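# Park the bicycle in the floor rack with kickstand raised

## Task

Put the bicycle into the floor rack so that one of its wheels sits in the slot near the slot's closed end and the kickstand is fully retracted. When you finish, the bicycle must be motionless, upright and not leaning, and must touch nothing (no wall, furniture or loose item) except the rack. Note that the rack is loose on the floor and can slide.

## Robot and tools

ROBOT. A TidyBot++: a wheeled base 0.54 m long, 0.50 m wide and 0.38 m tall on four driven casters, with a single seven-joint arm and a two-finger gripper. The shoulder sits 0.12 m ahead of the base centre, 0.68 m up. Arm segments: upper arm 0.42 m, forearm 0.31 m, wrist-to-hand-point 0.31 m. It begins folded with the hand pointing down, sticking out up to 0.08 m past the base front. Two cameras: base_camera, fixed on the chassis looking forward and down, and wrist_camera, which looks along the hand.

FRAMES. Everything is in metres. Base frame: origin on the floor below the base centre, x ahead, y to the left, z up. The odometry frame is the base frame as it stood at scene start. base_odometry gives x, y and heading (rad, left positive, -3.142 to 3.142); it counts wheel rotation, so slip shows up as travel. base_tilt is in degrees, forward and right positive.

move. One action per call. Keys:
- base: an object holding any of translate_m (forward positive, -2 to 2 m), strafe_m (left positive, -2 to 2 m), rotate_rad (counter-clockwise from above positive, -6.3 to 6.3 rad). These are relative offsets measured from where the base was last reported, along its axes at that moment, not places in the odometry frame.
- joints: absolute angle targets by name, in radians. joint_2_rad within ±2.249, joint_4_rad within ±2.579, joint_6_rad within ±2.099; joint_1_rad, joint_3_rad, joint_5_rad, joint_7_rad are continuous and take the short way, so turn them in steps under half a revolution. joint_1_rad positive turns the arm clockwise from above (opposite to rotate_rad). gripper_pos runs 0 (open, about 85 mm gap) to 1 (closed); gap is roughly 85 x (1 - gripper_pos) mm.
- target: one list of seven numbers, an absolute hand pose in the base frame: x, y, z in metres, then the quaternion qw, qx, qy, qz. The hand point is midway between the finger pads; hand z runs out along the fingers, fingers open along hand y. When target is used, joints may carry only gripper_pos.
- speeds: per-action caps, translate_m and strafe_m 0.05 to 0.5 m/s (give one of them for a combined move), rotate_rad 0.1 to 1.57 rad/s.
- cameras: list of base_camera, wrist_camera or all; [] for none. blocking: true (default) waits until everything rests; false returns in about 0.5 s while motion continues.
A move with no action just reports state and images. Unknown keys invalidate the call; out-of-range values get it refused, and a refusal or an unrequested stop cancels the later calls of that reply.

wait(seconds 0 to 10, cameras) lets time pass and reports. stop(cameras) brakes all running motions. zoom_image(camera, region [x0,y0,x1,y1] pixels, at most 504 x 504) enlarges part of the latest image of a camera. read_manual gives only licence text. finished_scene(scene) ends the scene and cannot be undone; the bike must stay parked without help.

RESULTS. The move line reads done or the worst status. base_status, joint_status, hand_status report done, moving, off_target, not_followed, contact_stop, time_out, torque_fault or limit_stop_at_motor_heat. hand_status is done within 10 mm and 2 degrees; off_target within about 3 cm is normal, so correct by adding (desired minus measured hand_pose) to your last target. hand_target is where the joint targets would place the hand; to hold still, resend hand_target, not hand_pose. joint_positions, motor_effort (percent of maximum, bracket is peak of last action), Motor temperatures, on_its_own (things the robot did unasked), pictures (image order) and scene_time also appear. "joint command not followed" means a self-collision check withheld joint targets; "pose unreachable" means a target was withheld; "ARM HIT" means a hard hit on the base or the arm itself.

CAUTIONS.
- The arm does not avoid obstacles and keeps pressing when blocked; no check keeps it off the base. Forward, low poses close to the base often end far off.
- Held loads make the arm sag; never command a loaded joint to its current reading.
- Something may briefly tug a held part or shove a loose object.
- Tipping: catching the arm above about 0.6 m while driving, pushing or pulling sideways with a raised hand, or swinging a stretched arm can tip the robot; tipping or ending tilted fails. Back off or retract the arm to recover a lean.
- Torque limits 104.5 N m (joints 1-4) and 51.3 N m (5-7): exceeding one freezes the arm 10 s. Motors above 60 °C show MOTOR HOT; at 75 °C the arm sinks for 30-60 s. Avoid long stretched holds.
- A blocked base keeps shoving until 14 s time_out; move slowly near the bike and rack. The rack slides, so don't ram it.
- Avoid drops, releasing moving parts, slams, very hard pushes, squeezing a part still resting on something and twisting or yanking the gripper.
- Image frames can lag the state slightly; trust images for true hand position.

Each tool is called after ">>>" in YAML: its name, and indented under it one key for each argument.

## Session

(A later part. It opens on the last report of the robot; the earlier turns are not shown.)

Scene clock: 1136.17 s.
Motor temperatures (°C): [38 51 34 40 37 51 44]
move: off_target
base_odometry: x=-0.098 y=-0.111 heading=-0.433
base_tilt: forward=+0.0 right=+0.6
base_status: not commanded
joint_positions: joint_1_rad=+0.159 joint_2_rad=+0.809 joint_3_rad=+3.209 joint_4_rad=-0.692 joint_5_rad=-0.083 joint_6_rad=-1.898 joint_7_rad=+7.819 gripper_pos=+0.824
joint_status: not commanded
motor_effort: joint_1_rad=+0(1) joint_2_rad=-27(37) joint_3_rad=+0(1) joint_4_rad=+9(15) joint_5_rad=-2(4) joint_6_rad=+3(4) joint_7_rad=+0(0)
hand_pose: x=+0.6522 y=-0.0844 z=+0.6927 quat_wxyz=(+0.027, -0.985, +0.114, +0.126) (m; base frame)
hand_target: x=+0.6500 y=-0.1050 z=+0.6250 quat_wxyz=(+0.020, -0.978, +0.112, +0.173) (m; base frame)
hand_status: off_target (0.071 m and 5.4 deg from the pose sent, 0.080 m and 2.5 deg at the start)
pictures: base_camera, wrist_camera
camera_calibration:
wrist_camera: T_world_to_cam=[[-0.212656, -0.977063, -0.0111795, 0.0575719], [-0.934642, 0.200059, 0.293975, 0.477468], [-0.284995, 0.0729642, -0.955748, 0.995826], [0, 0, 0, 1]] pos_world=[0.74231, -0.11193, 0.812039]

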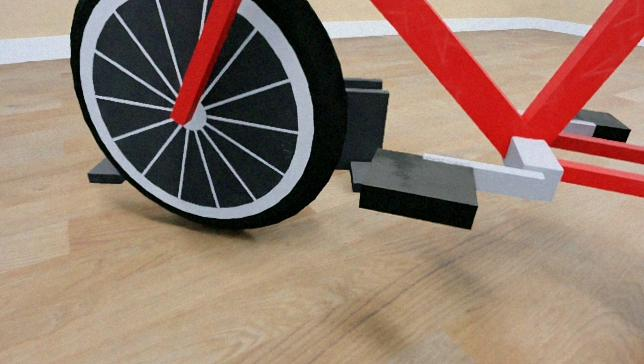

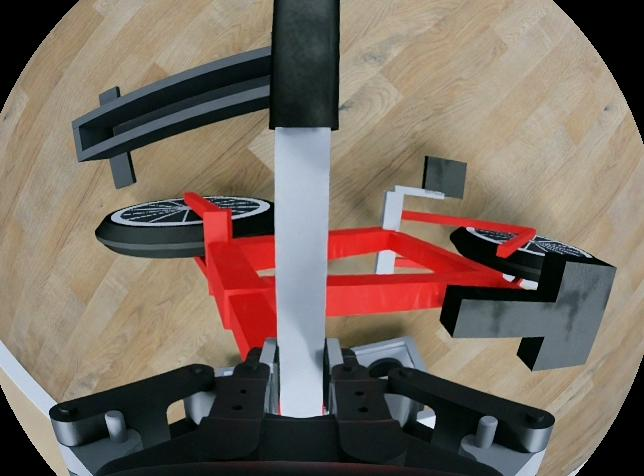

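>>> move:
  target: [0.646, -0.115, 0.655, -0.0345, 0.9521, -0.282, -0.1168]

Scene clock: 1138.97 s.
Motor temperatures (°C): [38 51 34 40 37 51 44]
move: off_target
base_odometry: x=-0.098 y=-0.111 heading=-0.433
base_tilt: forward=+0.0 right=+0.6
base_status: not commanded
joint_positions: joint_1_rad=+0.207 joint_2_rad=+0.743 joint_3_rad=+3.231 joint_4_rad=-0.824 joint_5_rad=-0.101 joint_6_rad=-1.796 joint_7_rad=+7.623 gripper_pos=+0.824
joint_status: not commanded
motor_effort: joint_1_rad=+0(2) joint_2_rad=-30(32) joint_3_rad=+0(2) joint_4_rad=+10(11) joint_5_rad=+0(2) joint_6_rad=+1(3) joint_7_rad=+0(1)
hand_pose: x=+0.6394 y=-0.1119 z=+0.6894 quat_wxyz=(+0.022, -0.963, +0.245, +0.109) (m; base frame)
hand_target: x=+0.6460 y=-0.1150 z=+0.6550 quat_wxyz=(+0.035, -0.952, +0.282, +0.117) (m; base frame)
hand_status: off_target (0.035 m and 4.7 deg from the pose sent, 0.049 m and 19.7 deg at the start)
pictures: base_camera, wrist_camera
camera_calibration:
wrist_camera: T_world_to_cam=[[-0.461039, -0.887056, 0.0239662, 0.172583], [-0.85363, 0.45072, 0.261088, 0.470874], [-0.242402, 0.0999136, -0.965017, 0.973214], [0, 0, 0, 1]] pos_world=[0.717429, -0.156378, 0.812093]

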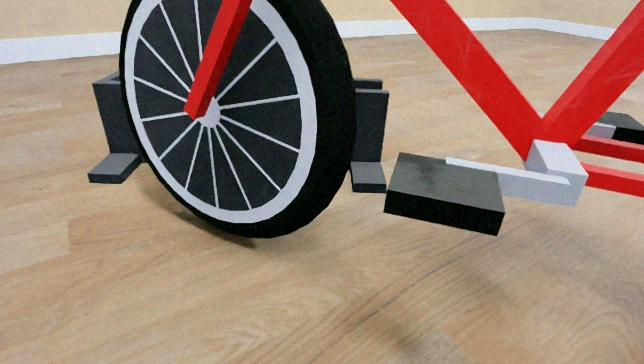

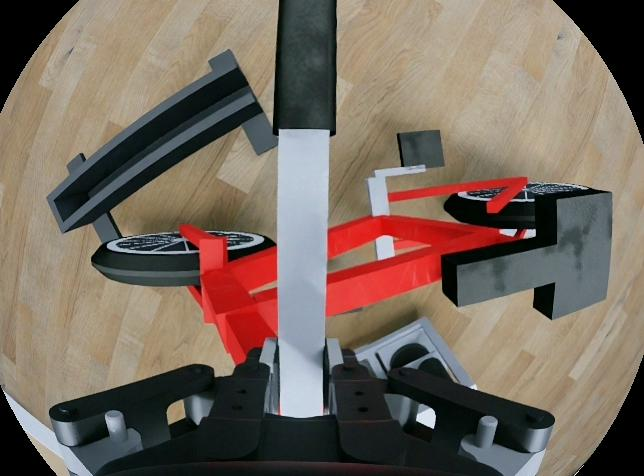

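>>> move:
  base: {"translate_m": -0.107, "strafe_m": -0.1055}
  speeds: {"translate_m": 0.1}
  target: [0.638, -0.122, 0.66, -0.0424, 0.9012, -0.4203, -0.0909]

Scene clock: 1141.43 s.
Motor temperatures (°C): [38 51 34 40 37 51 44]
move: off_target
base_odometry: x=-0.240 y=-0.162 heading=-0.433
base_tilt: forward=+0.0 right=+0.6
base_status: done
joint_positions: joint_1_rad=+0.224 joint_2_rad=+0.672 joint_3_rad=+3.289 joint_4_rad=-0.967 joint_5_rad=-0.154 joint_6_rad=-1.697 joint_7_rad=+7.386 gripper_pos=+0.824
joint_status: not commanded
motor_effort: joint_1_rad=+1(4) joint_2_rad=-31(32) joint_3_rad=+1(3) joint_4_rad=+13(14) joint_5_rad=+0(3) joint_6_rad=+4(4) joint_7_rad=+1(1)
hand_pose: x=+0.6229 y=-0.1259 z=+0.6851 quat_wxyz=(+0.025, -0.914, +0.393, +0.096) (m; base frame)
hand_target: x=+0.6380 y=-0.1220 z=+0.6600 quat_wxyz=(+0.042, -0.902, +0.421, +0.091) (m; base frame)
hand_status: off_target (0.030 m and 4.0 deg from the pose sent, 0.031 m and 21.5 deg at the start)
pictures: base_camera, wrist_camera
camera_calibration:
wrist_camera: T_world_to_cam=[[-0.710321, -0.70253, 0.0435375, 0.317728], [-0.67595, 0.698081, 0.236167, 0.40175], [-0.196307, 0.138325, -0.970737, 0.946472], [0, 0, 0, 1]] pos_world=[0.683051, -0.188162, 0.810063]

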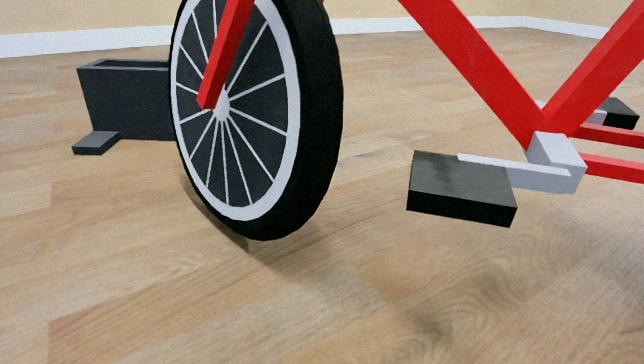

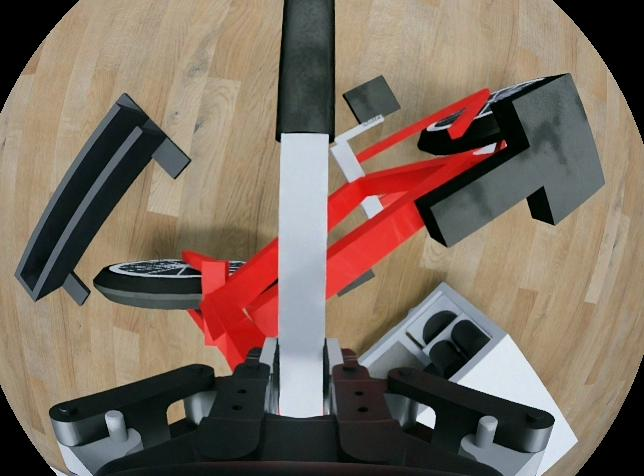

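>>> move:
  base: {"translate_m": -0.1465, "strafe_m": -0.136}
  speeds: {"translate_m": 0.12}
  target: [0.633, -0.132, 0.66, -0.045, 0.885, -0.4530, -0.0875]

Scene clock: 1144.37 s.
Motor temperatures (°C): [38 51 34 40 37 51 44]
move: off_target
base_odometry: x=-0.430 y=-0.224 heading=-0.433
base_tilt: forward=+0.0 right=+0.6
base_status: done
joint_positions: joint_1_rad=+0.241 joint_2_rad=+0.660 joint_3_rad=+3.297 joint_4_rad=-1.012 joint_5_rad=-0.184 joint_6_rad=-1.681 joint_7_rad=+7.331 gripper_pos=+0.824
joint_status: not commanded
motor_effort: joint_1_rad=+1(7) joint_2_rad=-32(34) joint_3_rad=+2(5) joint_4_rad=+16(17) joint_5_rad=+0(4) joint_6_rad=+6(7) joint_7_rad=+1(2)
hand_pose: x=+0.6138 y=-0.1266 z=+0.6796 quat_wxyz=(+0.036, -0.896, +0.430, +0.105) (m; base frame)
hand_target: x=+0.6330 y=-0.1320 z=+0.6600 quat_wxyz=(+0.045, -0.886, +0.453, +0.088) (m; base frame)
hand_status: off_target (0.028 m and 3.7 deg from the pose sent, 0.028 m and 8.0 deg at the start)
pictures: base_camera, wrist_camera
camera_calibration:
wrist_camera: T_world_to_cam=[[-0.76661, -0.640895, 0.0395335, 0.356079], [-0.611395, 0.747367, 0.260077, 0.347802], [-0.196228, 0.175207, -0.964778, 0.940036], [0, 0, 0, 1]] pos_world=[0.670079, -0.196428, 0.802394]

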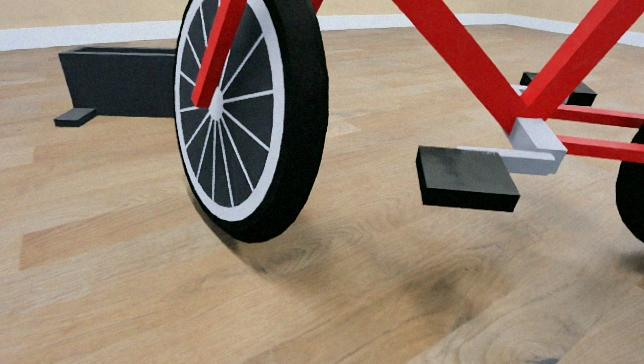

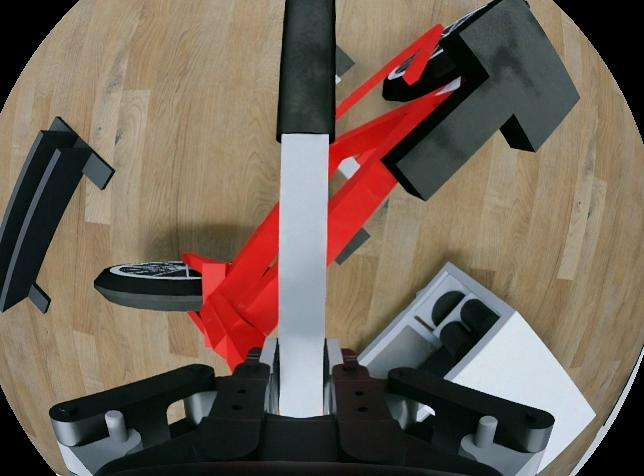

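>>> move:
  target: [0.695, -0.15, 0.665, -0.045, 0.885, -0.4530, -0.0875]

Scene clock: 1146.47 s.
Motor temperatures (°C): [38 51 34 40 37 51 44]
move: off_target
base_odometry: x=-0.430 y=-0.224 heading=-0.433
base_tilt: forward=+0.0 right=+0.6
base_status: not commanded
joint_positions: joint_1_rad=+0.256 joint_2_rad=+0.865 joint_3_rad=+3.276 joint_4_rad=-0.597 joint_5_rad=-0.184 joint_6_rad=-1.802 joint_7_rad=+7.287 gripper_pos=+0.824
joint_status: not commanded
motor_effort: joint_1_rad=+1(3) joint_2_rad=-43(43) joint_3_rad=+0(3) joint_4_rad=+16(19) joint_5_rad=-4(5) joint_6_rad=+3(8) joint_7_rad=+0(1)
hand_pose: x=+0.6986 y=-0.1469 z=+0.6805 quat_wxyz=(+0.033, -0.901, +0.427, +0.063) (m; base frame)
hand_target: x=+0.6950 y=-0.1500 z=+0.6650 quat_wxyz=(+0.045, -0.886, +0.453, +0.088) (m; base frame)
hand_status: off_target (0.016 m and 4.7 deg from the pose sent, 0.086 m and 3.7 deg at the start)
pictures: base_camera, wrist_camera
camera_calibration:
wrist_camera: T_world_to_cam=[[-0.763065, -0.646233, 0.0107105, 0.424394], [-0.633876, 0.751505, 0.18287, 0.483436], [-0.126225, 0.132753, -0.983079, 0.918407], [0, 0, 0, 1]] pos_world=[0.746205, -0.210968, 0.809915]

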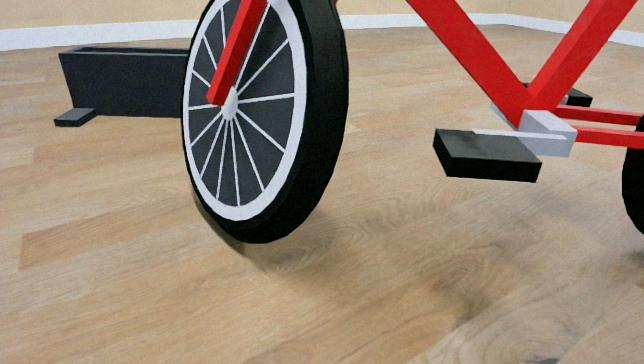

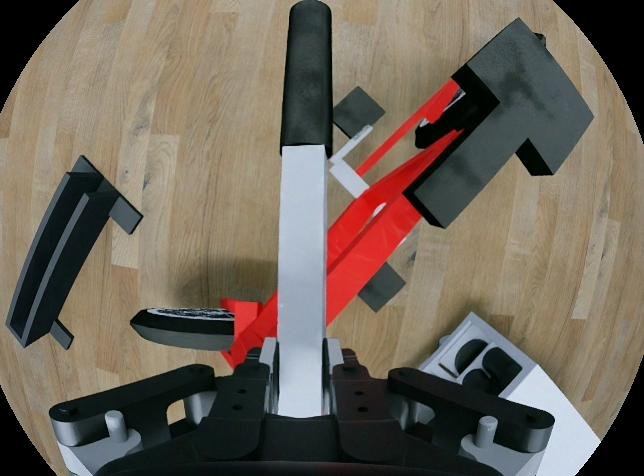

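>>> move:
  base: {"translate_m": -0.111, "strafe_m": -0.256, "rotate_rad": 0.17}
  speeds: {"translate_m": 0.14, "rotate_rad": 0.1}

Scene clock: 1151.43 s.
Motor temperatures (°C): [38 51 34 40 37 51 44]
move: done
base_odometry: x=-0.638 y=-0.410 heading=-0.262
base_tilt: forward=+0.0 right=+0.6
base_status: done
joint_positions: joint_1_rad=+0.283 joint_2_rad=+0.870 joint_3_rad=+3.265 joint_4_rad=-0.591 joint_5_rad=-0.183 joint_6_rad=-1.814 joint_7_rad=+7.276 gripper_pos=+0.824
joint_status: not commanded
motor_effort: joint_1_rad=+1(8) joint_2_rad=-42(45) joint_3_rad=-1(5) joint_4_rad=+16(18) joint_5_rad=-4(11) joint_6_rad=+3(4) joint_7_rad=+0(1)
hand_pose: x=+0.6936 y=-0.1574 z=+0.6802 quat_wxyz=(+0.036, -0.895, +0.440, +0.069) (m; base frame)
hand_target: x=+0.6950 y=-0.1500 z=+0.6650 quat_wxyz=(+0.045, -0.886, +0.453, +0.088) (m; base frame)
hand_status: not commanded
pictures: base_camera, wrist_camera
camera_calibration:
wrist_camera: T_world_to_cam=[[-0.781144, -0.624244, 0.0115694, 0.429217], [-0.610425, 0.76748, 0.195848, 0.465607], [-0.131136, 0.145923, -0.980566, 0.922657], [0, 0, 0, 1]] pos_world=[0.740492, -0.224044, 0.808572]

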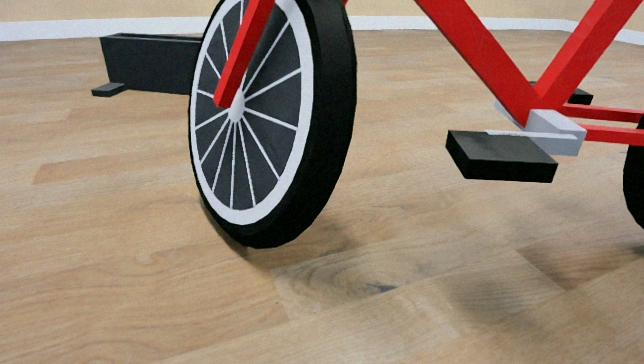

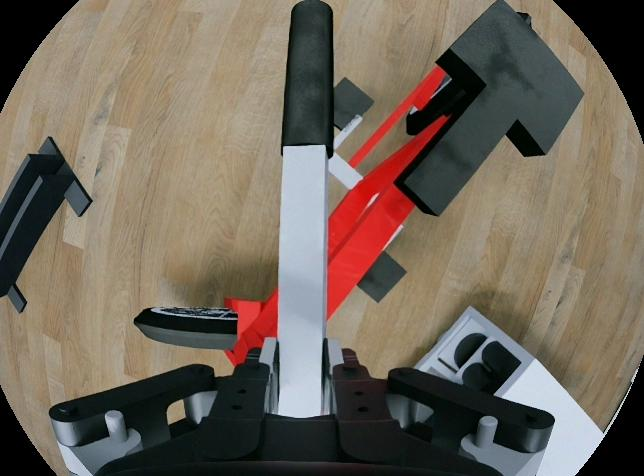

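>>> move:
  base: {"translate_m": -0.134, "strafe_m": -0.371, "rotate_rad": 0.27}
  speeds: {"translate_m": 0.15, "rotate_rad": 0.1}

Scene clock: 1155.10 s.
Motor temperatures (°C): [38 51 34 40 37 51 44]
move: done
base_odometry: x=-0.864 y=-0.733 heading=+0.008
base_tilt: forward=+0.0 right=+0.6
base_status: done
joint_positions: joint_1_rad=+0.283 joint_2_rad=+0.871 joint_3_rad=+3.258 joint_4_rad=-0.587 joint_5_rad=-0.185 joint_6_rad=-1.814 joint_7_rad=+7.271 gripper_pos=+0.824
joint_status: not commanded
motor_effort: joint_1_rad=+1(7) joint_2_rad=-41(45) joint_3_rad=+0(5) joint_4_rad=+15(17) joint_5_rad=-3(10) joint_6_rad=+2(3) joint_7_rad=+1(2)
hand_pose: x=+0.6953 y=-0.1547 z=+0.6807 quat_wxyz=(+0.039, -0.895, +0.440, +0.069) (m; base frame)
hand_target: x=+0.6950 y=-0.1500 z=+0.6650 quat_wxyz=(+0.045, -0.886, +0.453, +0.088) (m; base frame)
hand_status: not commanded
pictures: base_camera, wrist_camera
camera_calibration:
wrist_camera: T_world_to_cam=[[-0.781354, -0.624065, 0.00530275, 0.436672], [-0.610929, 0.766588, 0.197759, 0.463431], [-0.127479, 0.15128, -0.980236, 0.920994], [0, 0, 0, 1]] pos_world=[0.741727, -0.222077, 0.808829]

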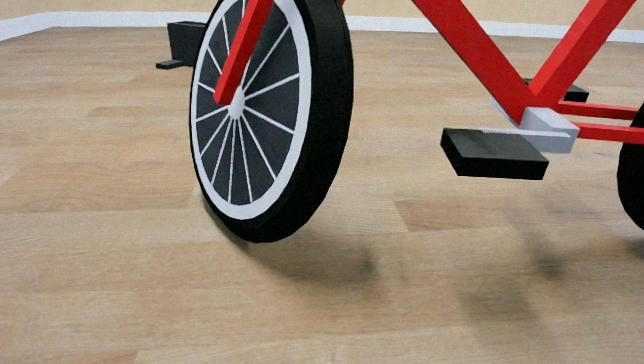

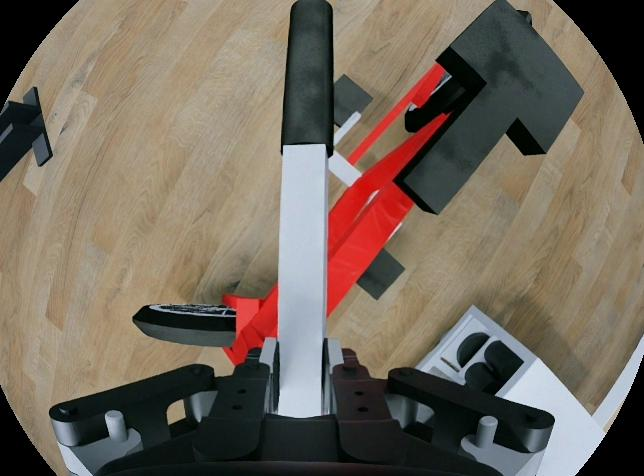

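>>> move:
  base: {"translate_m": -0.134, "strafe_m": -0.371, "rotate_rad": 0.27}
  speeds: {"translate_m": 0.15, "rotate_rad": 0.1}

>>> move:
  base: {"translate_m": -0.124, "strafe_m": -0.345, "rotate_rad": 0.25}
  speeds: {"translate_m": 0.15, "rotate_rad": 0.1}

Scene clock: 1158.50 s.
Motor temperatures (°C): [38 51 34 40 37 51 44]
move: done
base_odometry: x=-0.995 y=-1.106 heading=+0.279
base_tilt: forward=+0.0 right=+0.6
base_status: done
joint_positions: joint_1_rad=+0.282 joint_2_rad=+0.871 joint_3_rad=+3.256 joint_4_rad=-0.585 joint_5_rad=-0.187 joint_6_rad=-1.814 joint_7_rad=+7.269 gripper_pos=+0.824
joint_status: not commanded
motor_effort: joint_1_rad=+0(7) joint_2_rad=-41(44) joint_3_rad=+0(4) joint_4_rad=+15(16) joint_5_rad=-3(9) joint_6_rad=+1(2) joint_7_rad=+1(2)
hand_pose: x=+0.6965 y=-0.1533 z=+0.6811 quat_wxyz=(+0.041, -0.895, +0.440, +0.068) (m; base frame)
hand_target: x=+0.6950 y=-0.1500 z=+0.6650 quat_wxyz=(+0.045, -0.886, +0.453, +0.088) (m; base frame)
hand_status: not commanded
pictures: base_camera, wrist_camera
camera_calibration:
wrist_camera: T_world_to_cam=[[-0.781249, -0.624218, 0.00176137, 0.44078], [-0.611591, 0.766005, 0.197973, 0.463146], [-0.124927, 0.153589, -0.980206, 0.919913], [0, 0, 0, 1]] pos_world=[0.742538, -0.220918, 0.809238]

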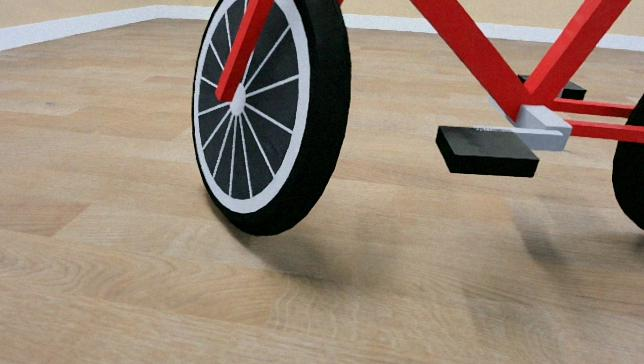

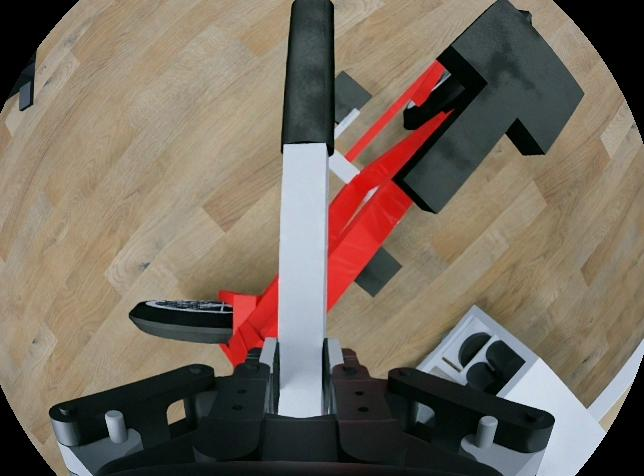

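Scene clock: 1161.60 s.
Motor temperatures (°C): [38 51 34 40 37 51 44]
move: done
base_odometry: x=-1.019 y=-1.471 heading=+0.530
base_tilt: forward=+0.0 right=+0.6
base_status: done
joint_positions: joint_1_rad=+0.283 joint_2_rad=+0.872 joint_3_rad=+3.256 joint_4_rad=-0.583 joint_5_rad=-0.189 joint_6_rad=-1.814 joint_7_rad=+7.267 gripper_pos=+0.824
joint_status: not commanded
motor_effort: joint_1_rad=+0(7) joint_2_rad=-41(43) joint_3_rad=-1(4) joint_4_rad=+15(16) joint_5_rad=-5(9) joint_6_rad=+2(2) joint_7_rad=+1(2)
hand_pose: x=+0.6969 y=-0.1531 z=+0.6814 quat_wxyz=(+0.042, -0.894, +0.440, +0.068) (m; base frame)
hand_target: x=+0.6950 y=-0.1500 z=+0.6650 quat_wxyz=(+0.045, -0.886, +0.453, +0.088) (m; base frame)
hand_status: not commanded
pictures: base_camera, wrist_camera
camera_calibration:
wrist_camera: T_world_to_cam=[[-0.782389, -0.62279, -0.000261975, 0.443671], [-0.610468, 0.766826, 0.198258, 0.462353], [-0.123272, 0.155275, -0.98015, 0.919256], [0, 0, 0, 1]] pos_world=[0.742693, -0.220968, 0.80946]

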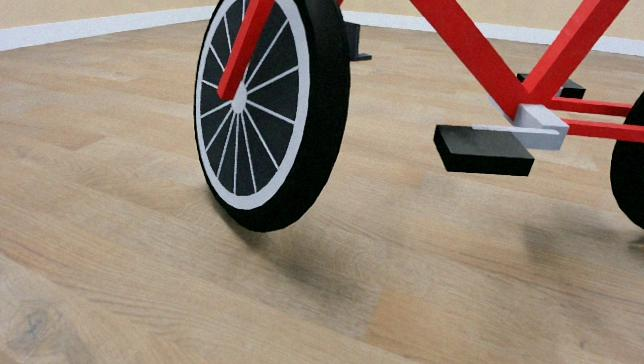

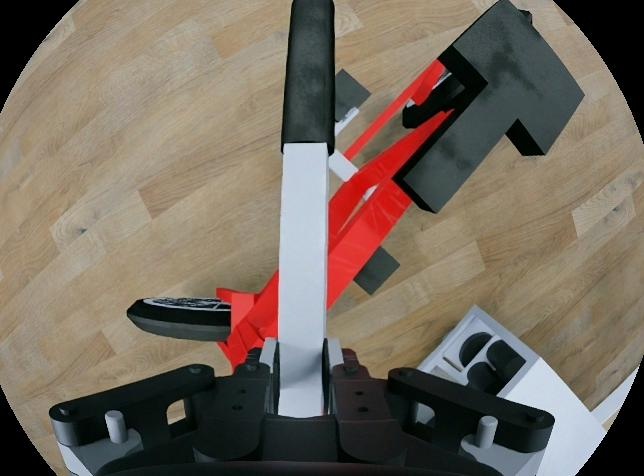

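>>> move:
  base: {"translate_m": 0.03}
  speeds: {"translate_m": 0.1}
  target: [0.705, -0.13, 0.665, -0.0151, 0.9811, -0.173, -0.0858]

Scene clock: 1163.47 s.
Motor temperatures (°C): [38 51 34 40 37 51 44]
move: off_target
base_odometry: x=-0.993 y=-1.456 heading=+0.530
base_tilt: forward=+0.0 right=+0.7
base_status: done
joint_positions: joint_1_rad=+0.241 joint_2_rad=+0.917 joint_3_rad=+3.239 joint_4_rad=-0.469 joint_5_rad=-0.126 joint_6_rad=-1.838 joint_7_rad=+7.692 gripper_pos=+0.824
joint_status: not commanded
motor_effort: joint_1_rad=-2(2) joint_2_rad=-43(45) joint_3_rad=-2(2) joint_4_rad=+13(18) joint_5_rad=-4(5) joint_6_rad=-3(5) joint_7_rad=+2(3)
hand_pose: x=+0.7207 y=-0.1452 z=+0.6850 quat_wxyz=(+0.025, -0.975, +0.217, +0.039) (m; base frame)
hand_target: x=+0.7050 y=-0.1300 z=+0.6650 quat_wxyz=(+0.015, -0.981, +0.173, +0.086) (m; base frame)
hand_status: off_target (0.030 m and 7.5 deg from the pose sent, 0.029 m and 32.5 deg at the start)
pictures: base_camera, wrist_camera
camera_calibration:
wrist_camera: T_world_to_cam=[[-0.409488, -0.912166, -0.0165183, 0.167563], [-0.905727, 0.404292, 0.127306, 0.678822], [-0.109446, 0.0670915, -0.991726, 0.909696], [0, 0, 0, 1]] pos_world=[0.783006, -0.18263, 0.818519]

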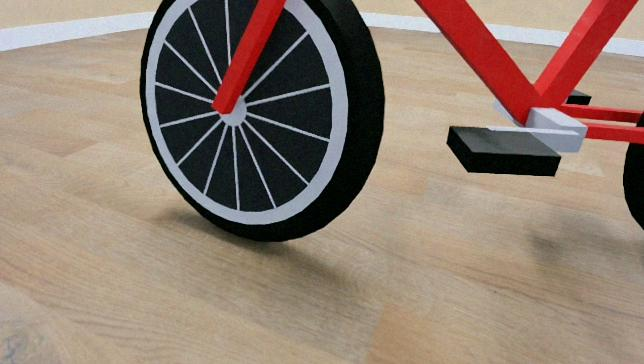

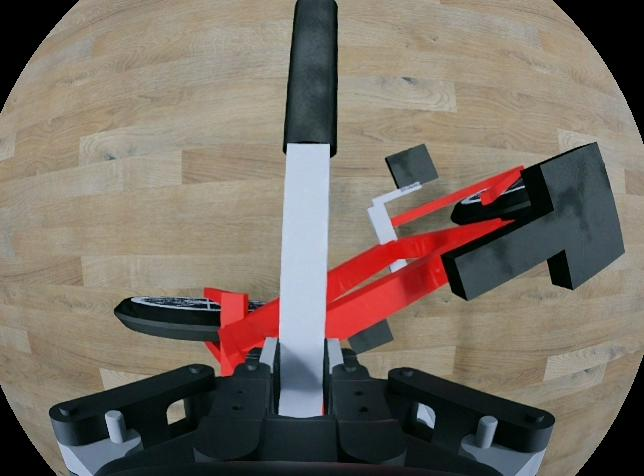

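>>> move:

Scene clock: 1164.07 s.
Motor temperatures (°C): [38 51 34 40 37 51 44]
base_odometry: x=-0.993 y=-1.456 heading=+0.530
base_tilt: forward=+0.0 right=+0.6
base_status: done
joint_positions: joint_1_rad=+0.241 joint_2_rad=+0.917 joint_3_rad=+3.239 joint_4_rad=-0.469 joint_5_rad=-0.126 joint_6_rad=-1.838 joint_7_rad=+7.693 gripper_pos=+0.824
joint_status: not commanded
motor_effort: joint_1_rad=-2(2) joint_2_rad=-43(45) joint_3_rad=-2(2) joint_4_rad=+13(18) joint_5_rad=-3(5) joint_6_rad=-3(5) joint_7_rad=+2(3)
hand_pose: x=+0.7207 y=-0.1452 z=+0.6850 quat_wxyz=(+0.025, -0.975, +0.216, +0.039) (m; base frame)
hand_target: x=+0.7050 y=-0.1300 z=+0.6650 quat_wxyz=(+0.015, -0.981, +0.173, +0.086) (m; base frame)
hand_status: off_target (0.030 m and 7.5 deg from the pose sent, 0.029 m and 32.5 deg at the start)
pictures: base_camera, wrist_camera
camera_calibration:
wrist_camera: T_world_to_cam=[[-0.409156, -0.912314, -0.0165498, 0.167324], [-0.905877, 0.40396, 0.127294, 0.678891], [-0.109447, 0.0670751, -0.991727, 0.909695], [0, 0, 0, 1]] pos_world=[0.783016, -0.182611, 0.81852]

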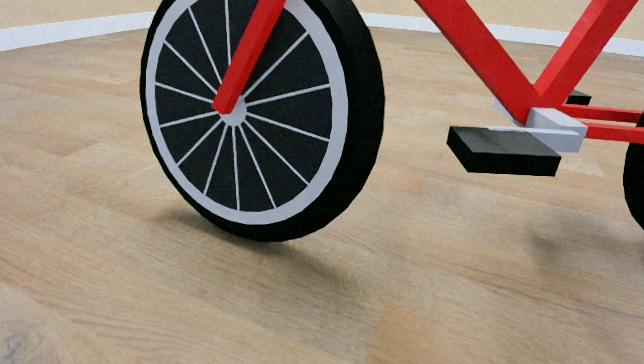

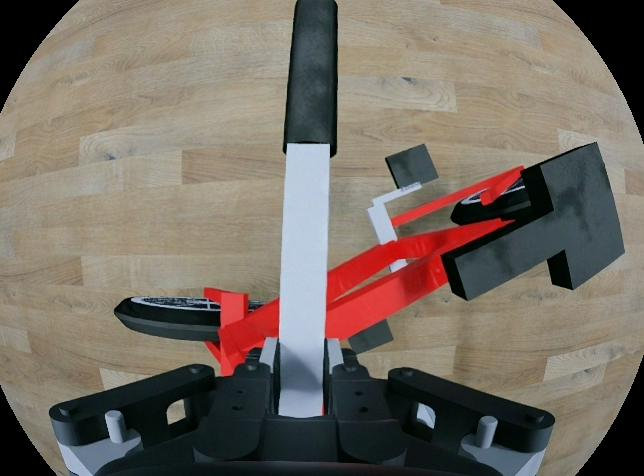

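>>> move:
  target: [0.709, -0.106, 0.665, 0.0091, 0.9907, 0.1041, -0.0867]

>>> wait:
  seconds: 1

Scene clock: 1165.50 s.
Motor temperatures (°C): [38 51 34 40 37 51 44]
move: off_target
base_odometry: x=-0.993 y=-1.456 heading=+0.530
base_tilt: forward=+0.0 right=+0.6
base_status: not commanded
joint_positions: joint_1_rad=+0.142 joint_2_rad=+0.905 joint_3_rad=+3.195 joint_4_rad=-0.472 joint_5_rad=-0.032 joint_6_rad=-1.838 joint_7_rad=+8.178 gripper_pos=+0.825
joint_status: not commanded
motor_effort: joint_1_rad=+0(4) joint_2_rad=-37(43) joint_3_rad=+0(2) joint_4_rad=+9(13) joint_5_rad=+0(4) joint_6_rad=-6(6) joint_7_rad=+2(3)
hand_pose: x=+0.7283 y=-0.0960 z=+0.6912 quat_wxyz=(+0.004, -0.996, -0.078, +0.037) (m; base frame)
hand_target: x=+0.7090 y=-0.1060 z=+0.6650 quat_wxyz=(-0.009, -0.991, -0.104, +0.087) (m; base frame)
hand_status: off_target (0.034 m and 6.6 deg from the pose sent, 0.045 m and 37.6 deg at the start)
pictures: base_camera, wrist_camera
camera_calibration:
wrist_camera: T_world_to_cam=[[0.170647, -0.985327, 0.0032096, -0.227558], [-0.97897, -0.169175, 0.114003, 0.672598], [-0.111787, -0.0225964, -0.993475, 0.907688], [0, 0, 0, 1]] pos_world=[0.798754, -0.0899216, 0.825818]

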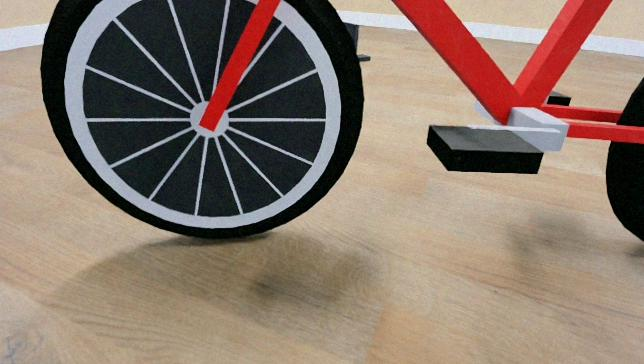

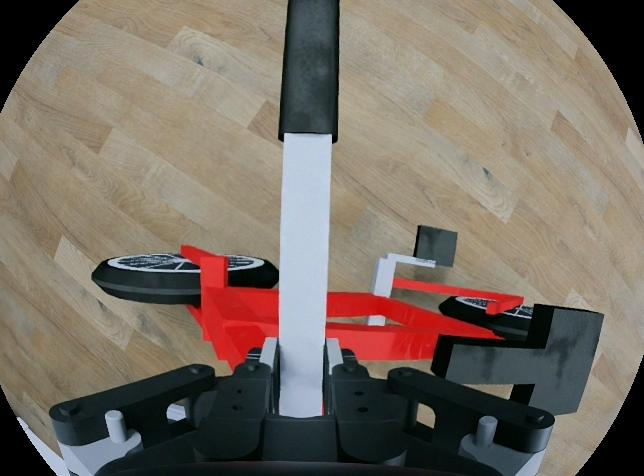

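Scene clock: 1166.50 s.
Motor temperatures (°C): [38 51 34 40 37 51 44]
base_odometry: x=-0.993 y=-1.456 heading=+0.530
base_tilt: forward=+0.0 right=+0.6
base_status: not commanded
joint_positions: joint_1_rad=+0.142 joint_2_rad=+0.905 joint_3_rad=+3.195 joint_4_rad=-0.472 joint_5_rad=-0.032 joint_6_rad=-1.838 joint_7_rad=+8.180 gripper_pos=+0.825
joint_status: not commanded
motor_effort: joint_1_rad=+0(4) joint_2_rad=-37(43) joint_3_rad=+0(2) joint_4_rad=+10(13) joint_5_rad=+0(4) joint_6_rad=-6(6) joint_7_rad=+2(3)
hand_pose: x=+0.7283 y=-0.0960 z=+0.6912 quat_wxyz=(+0.004, -0.996, -0.078, +0.037) (m; base frame)
hand_target: x=+0.7090 y=-0.1060 z=+0.6650 quat_wxyz=(-0.009, -0.991, -0.104, +0.087) (m; base frame)
hand_status: off_target (0.034 m and 6.6 deg from the pose sent, 0.045 m and 37.6 deg at the start)
wait: 1.00 s; at rest by 0.27 s
pictures: base_camera, wrist_camera
camera_calibration:
wrist_camera: T_world_to_cam=[[0.171742, -0.985137, 0.00310772, -0.228256], [-0.978782, -0.170275, 0.11398, 0.672375], [-0.111757, -0.022617, -0.993478, 0.907667], [0, 0, 0, 1]] pos_world=[0.798748, -0.0898466, 0.825819]

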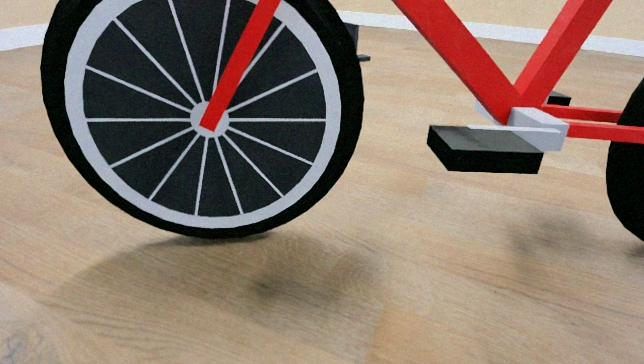

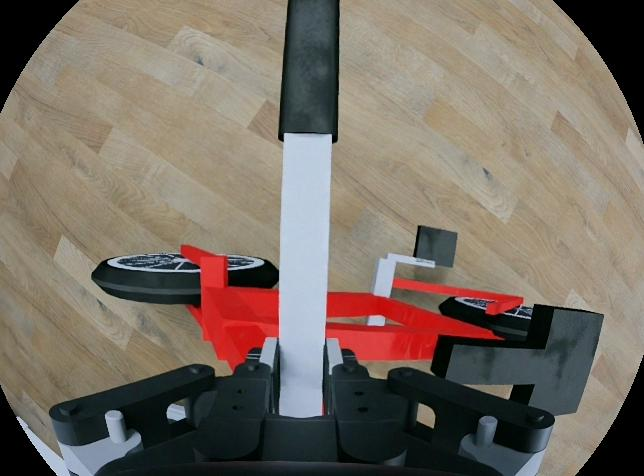

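>>> move:
  target: [0.701, -0.106, 0.665, 0.0269, 0.9475, 0.3078, -0.0829]

Scene clock: 1168.17 s.
Motor temperatures (°C): [38 51 34 40 37 51 44]
move: off_target
base_odometry: x=-0.993 y=-1.456 heading=+0.530
base_tilt: forward=+0.0 right=+0.6
base_status: not commanded
joint_positions: joint_1_rad=+0.132 joint_2_rad=+0.819 joint_3_rad=+3.154 joint_4_rad=-0.632 joint_5_rad=+0.042 joint_6_rad=-1.757 joint_7_rad=+8.562 gripper_pos=+0.825
joint_status: not commanded
motor_effort: joint_1_rad=+1(1) joint_2_rad=-33(37) joint_3_rad=+1(1) joint_4_rad=+9(10) joint_5_rad=+1(1) joint_6_rad=-4(7) joint_7_rad=+1(3)
hand_pose: x=+0.7105 y=-0.0948 z=+0.6964 quat_wxyz=(-0.009, -0.960, -0.277, +0.040) (m; base frame)
hand_target: x=+0.7010 y=-0.1060 z=+0.6650 quat_wxyz=(-0.027, -0.947, -0.308, +0.083) (m; base frame)
hand_status: off_target (0.035 m and 6.5 deg from the pose sent, 0.039 m and 27.7 deg at the start)
pictures: base_camera, wrist_camera
camera_calibration:
wrist_camera: T_world_to_cam=[[0.545764, -0.83786, 0.0115405, -0.481672], [-0.832282, -0.54043, 0.123462, 0.50879], [-0.0972066, -0.0769858, -0.992282, 0.894546], [0, 0, 0, 1]] pos_world=[0.773291, -0.0597412, 0.830384]

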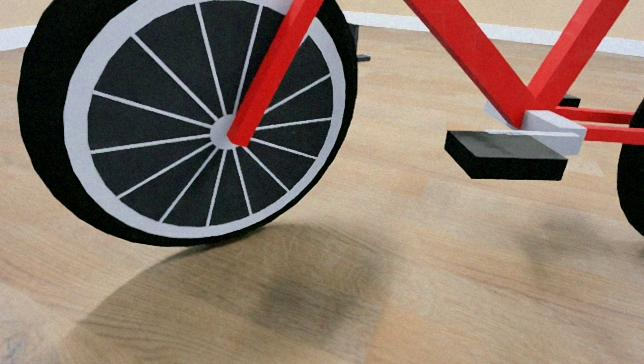

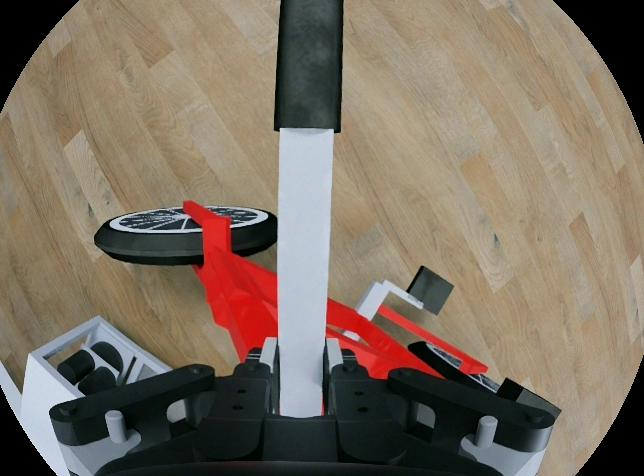

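>>> zoom_image:
  camera: "wrist_camera"
  region: [80, 180, 320, 360]

>>> zoom_image:
  camera: "wrist_camera"
  region: [320, 250, 560, 430]

Scaled by 2.100.

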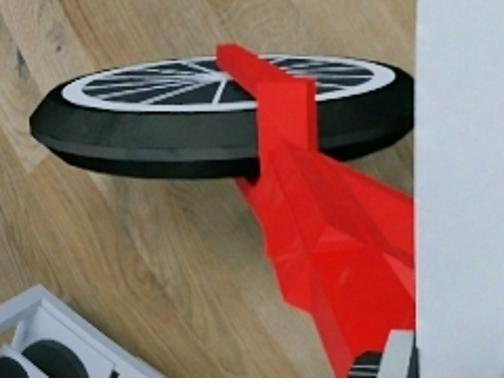

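Scaled by 2.100.

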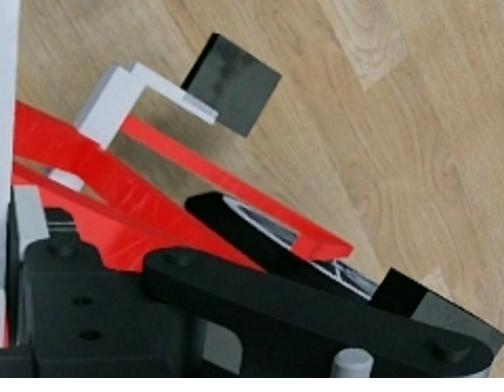

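>>> move:
  target: [0.655, -0.104, 0.665, 0.0312, 0.9300, 0.3570, -0.0814]

>>> zoom_image:
  camera: "wrist_camera"
  region: [320, 200, 644, 440]

Scene clock: 1171.23 s.
Motor temperatures (°C): [38 51 34 40 37 51 44]
move: off_target
base_odometry: x=-0.993 y=-1.456 heading=+0.530
base_tilt: forward=+0.0 right=+0.6
base_status: not commanded
joint_positions: joint_1_rad=+0.132 joint_2_rad=+0.653 joint_3_rad=+3.123 joint_4_rad=-0.938 joint_5_rad=+0.085 joint_6_rad=-1.606 joint_7_rad=+8.630 gripper_pos=+0.825
joint_status: not commanded
motor_effort: joint_1_rad=+0(1) joint_2_rad=-27(34) joint_3_rad=-1(1) joint_4_rad=+9(9) joint_5_rad=-1(2) joint_6_rad=-4(5) joint_7_rad=+2(2)
hand_pose: x=+0.6649 y=-0.0894 z=+0.6997 quat_wxyz=(-0.021, -0.945, -0.323, +0.041) (m; base frame)
hand_target: x=+0.6550 y=-0.1040 z=+0.6650 quat_wxyz=(-0.031, -0.930, -0.357, +0.081) (m; base frame)
hand_status: off_target (0.039 m and 6.4 deg from the pose sent, 0.064 m and 11.2 deg at the start)
pictures: base_camera, wrist_camera
camera_calibration:
wrist_camera: T_world_to_cam=[[0.625803, -0.779414, 0.0297312, -0.513058], [-0.775424, -0.61758, 0.131574, 0.422957], [-0.0841894, -0.105394, -0.99086, 0.88165], [0, 0, 0, 1]] pos_world=[0.72327, -0.0457545, 0.833195]

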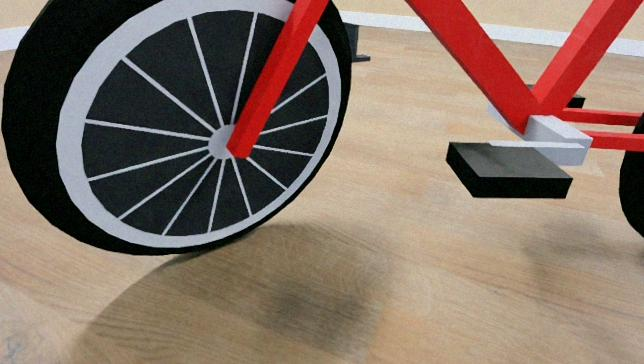

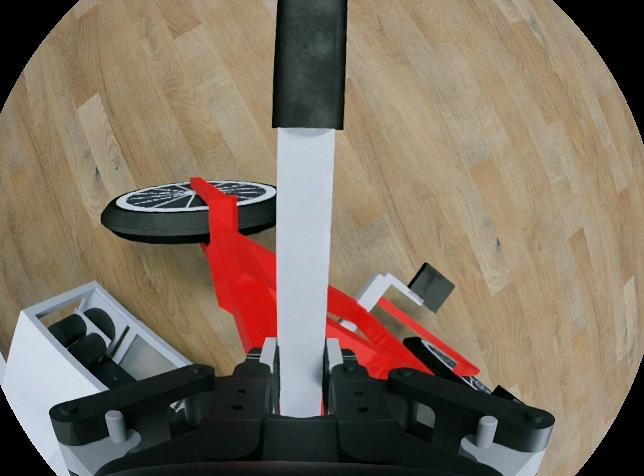

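Scaled by 1.556.

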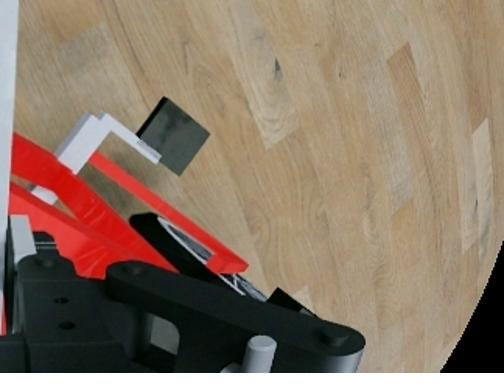

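>>> move:
  target: [0.638, -0.102, 0.660, 0.0348, 0.9136, 0.3972, -0.0800]

>>> zoom_image:
  camera: "wrist_camera"
  region: [320, 200, 644, 440]

Scene clock: 1172.83 s.
Motor temperatures (°C): [38 51 34 40 37 51 44]
move: off_target
base_odometry: x=-0.993 y=-1.456 heading=+0.530
base_tilt: forward=+0.0 right=+0.6
base_status: not commanded
joint_positions: joint_1_rad=+0.132 joint_2_rad=+0.591 joint_3_rad=+3.104 joint_4_rad=-1.048 joint_5_rad=+0.104 joint_6_rad=-1.533 joint_7_rad=+8.693 gripper_pos=+0.825
joint_status: not commanded
motor_effort: joint_1_rad=+0(1) joint_2_rad=-24(27) joint_3_rad=-1(1) joint_4_rad=+8(9) joint_5_rad=-1(2) joint_6_rad=-3(4) joint_7_rad=+2(2)
hand_pose: x=+0.6517 y=-0.0852 z=+0.7004 quat_wxyz=(-0.030, -0.931, -0.363, +0.032) (m; base frame)
hand_target: x=+0.6380 y=-0.1020 z=+0.6600 quat_wxyz=(-0.035, -0.914, -0.397, +0.080) (m; base frame)
hand_status: off_target (0.046 m and 7.1 deg from the pose sent, 0.050 m and 10.4 deg at the start)
pictures: base_camera, wrist_camera
camera_calibration:
wrist_camera: T_world_to_cam=[[0.689412, -0.722653, 0.0498401, -0.552226], [-0.722318, -0.680655, 0.12233, 0.381699], [-0.0544784, -0.120336, -0.991237, 0.861226], [0, 0, 0, 1]] pos_world=[0.703337, -0.0356258, 0.834509]

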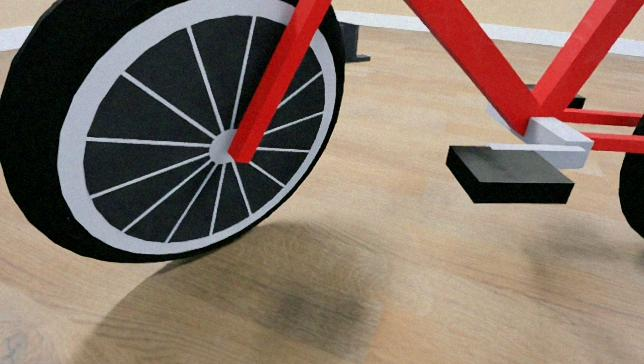

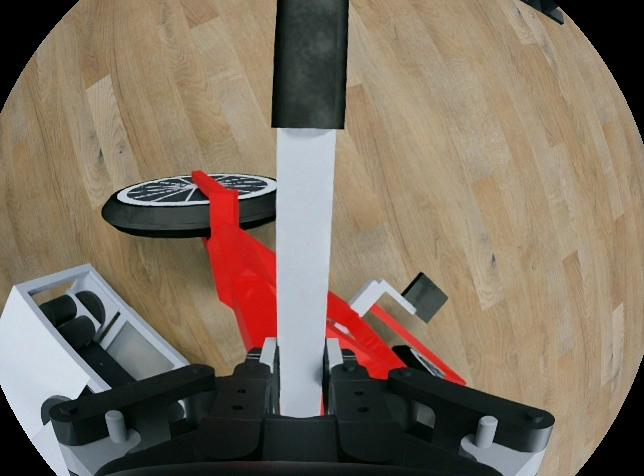

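Scaled by 1.556.

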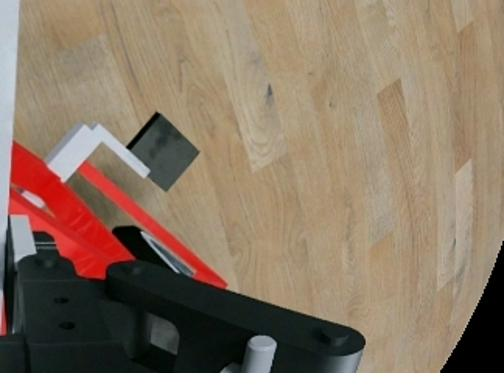

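>>> move:
  base: {"translate_m": 0.152, "strafe_m": -0.05, "rotate_rad": -0.25}
  speeds: {"translate_m": 0.067, "rotate_rad": 0.1}

>>> zoom_image:
  camera: "wrist_camera"
  region: [320, 200, 644, 440]

Scene clock: 1176.17 s.
Motor temperatures (°C): [38 50 34 40 37 51 44]
move: done
base_odometry: x=-0.836 y=-1.423 heading=+0.280
base_tilt: forward=+0.0 right=+0.6
base_status: done
joint_positions: joint_1_rad=+0.139 joint_2_rad=+0.587 joint_3_rad=+3.085 joint_4_rad=-1.056 joint_5_rad=+0.122 joint_6_rad=-1.524 joint_7_rad=+8.704 gripper_pos=+0.825
joint_status: not commanded
motor_effort: joint_1_rad=+1(6) joint_2_rad=-25(27) joint_3_rad=+0(4) joint_4_rad=+9(10) joint_5_rad=+1(4) joint_6_rad=-2(4) joint_7_rad=+1(2)
hand_pose: x=+0.6513 y=-0.0868 z=+0.7002 quat_wxyz=(-0.035, -0.927, -0.373, +0.032) (m; base frame)
hand_target: x=+0.6380 y=-0.1020 z=+0.6600 quat_wxyz=(-0.035, -0.914, -0.397, +0.080) (m; base frame)
hand_status: not commanded
pictures: base_camera, wrist_camera
camera_calibration:
wrist_camera: T_world_to_cam=[[0.704406, -0.707494, 0.0571385, -0.566687], [-0.708049, -0.694744, 0.126481, 0.36692], [-0.049788, -0.129551, -0.990322, 0.856339], [0, 0, 0, 1]] pos_world=[0.701611, -0.0350727, 0.834023]

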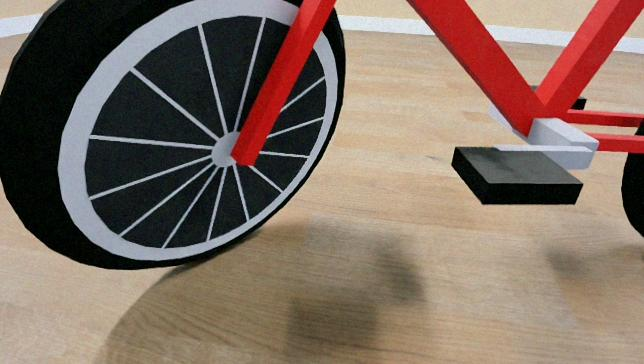

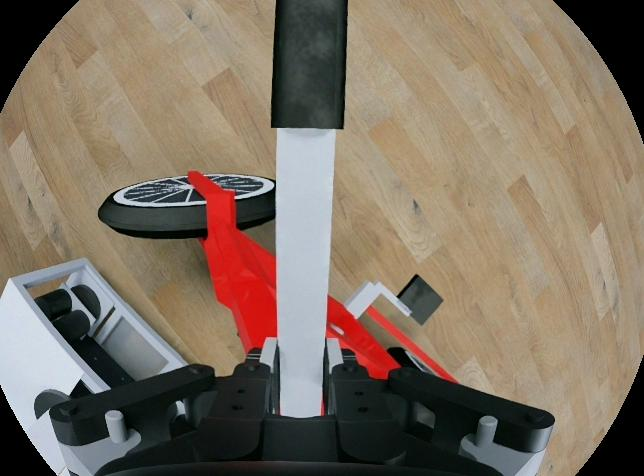

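Scaled by 1.556.

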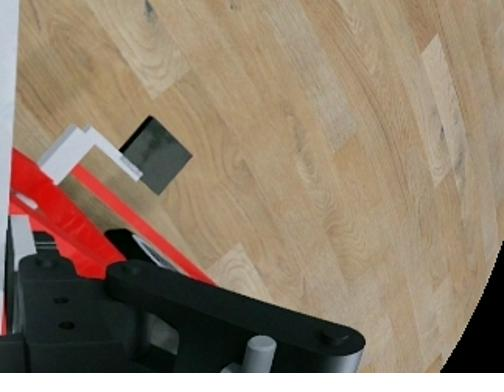

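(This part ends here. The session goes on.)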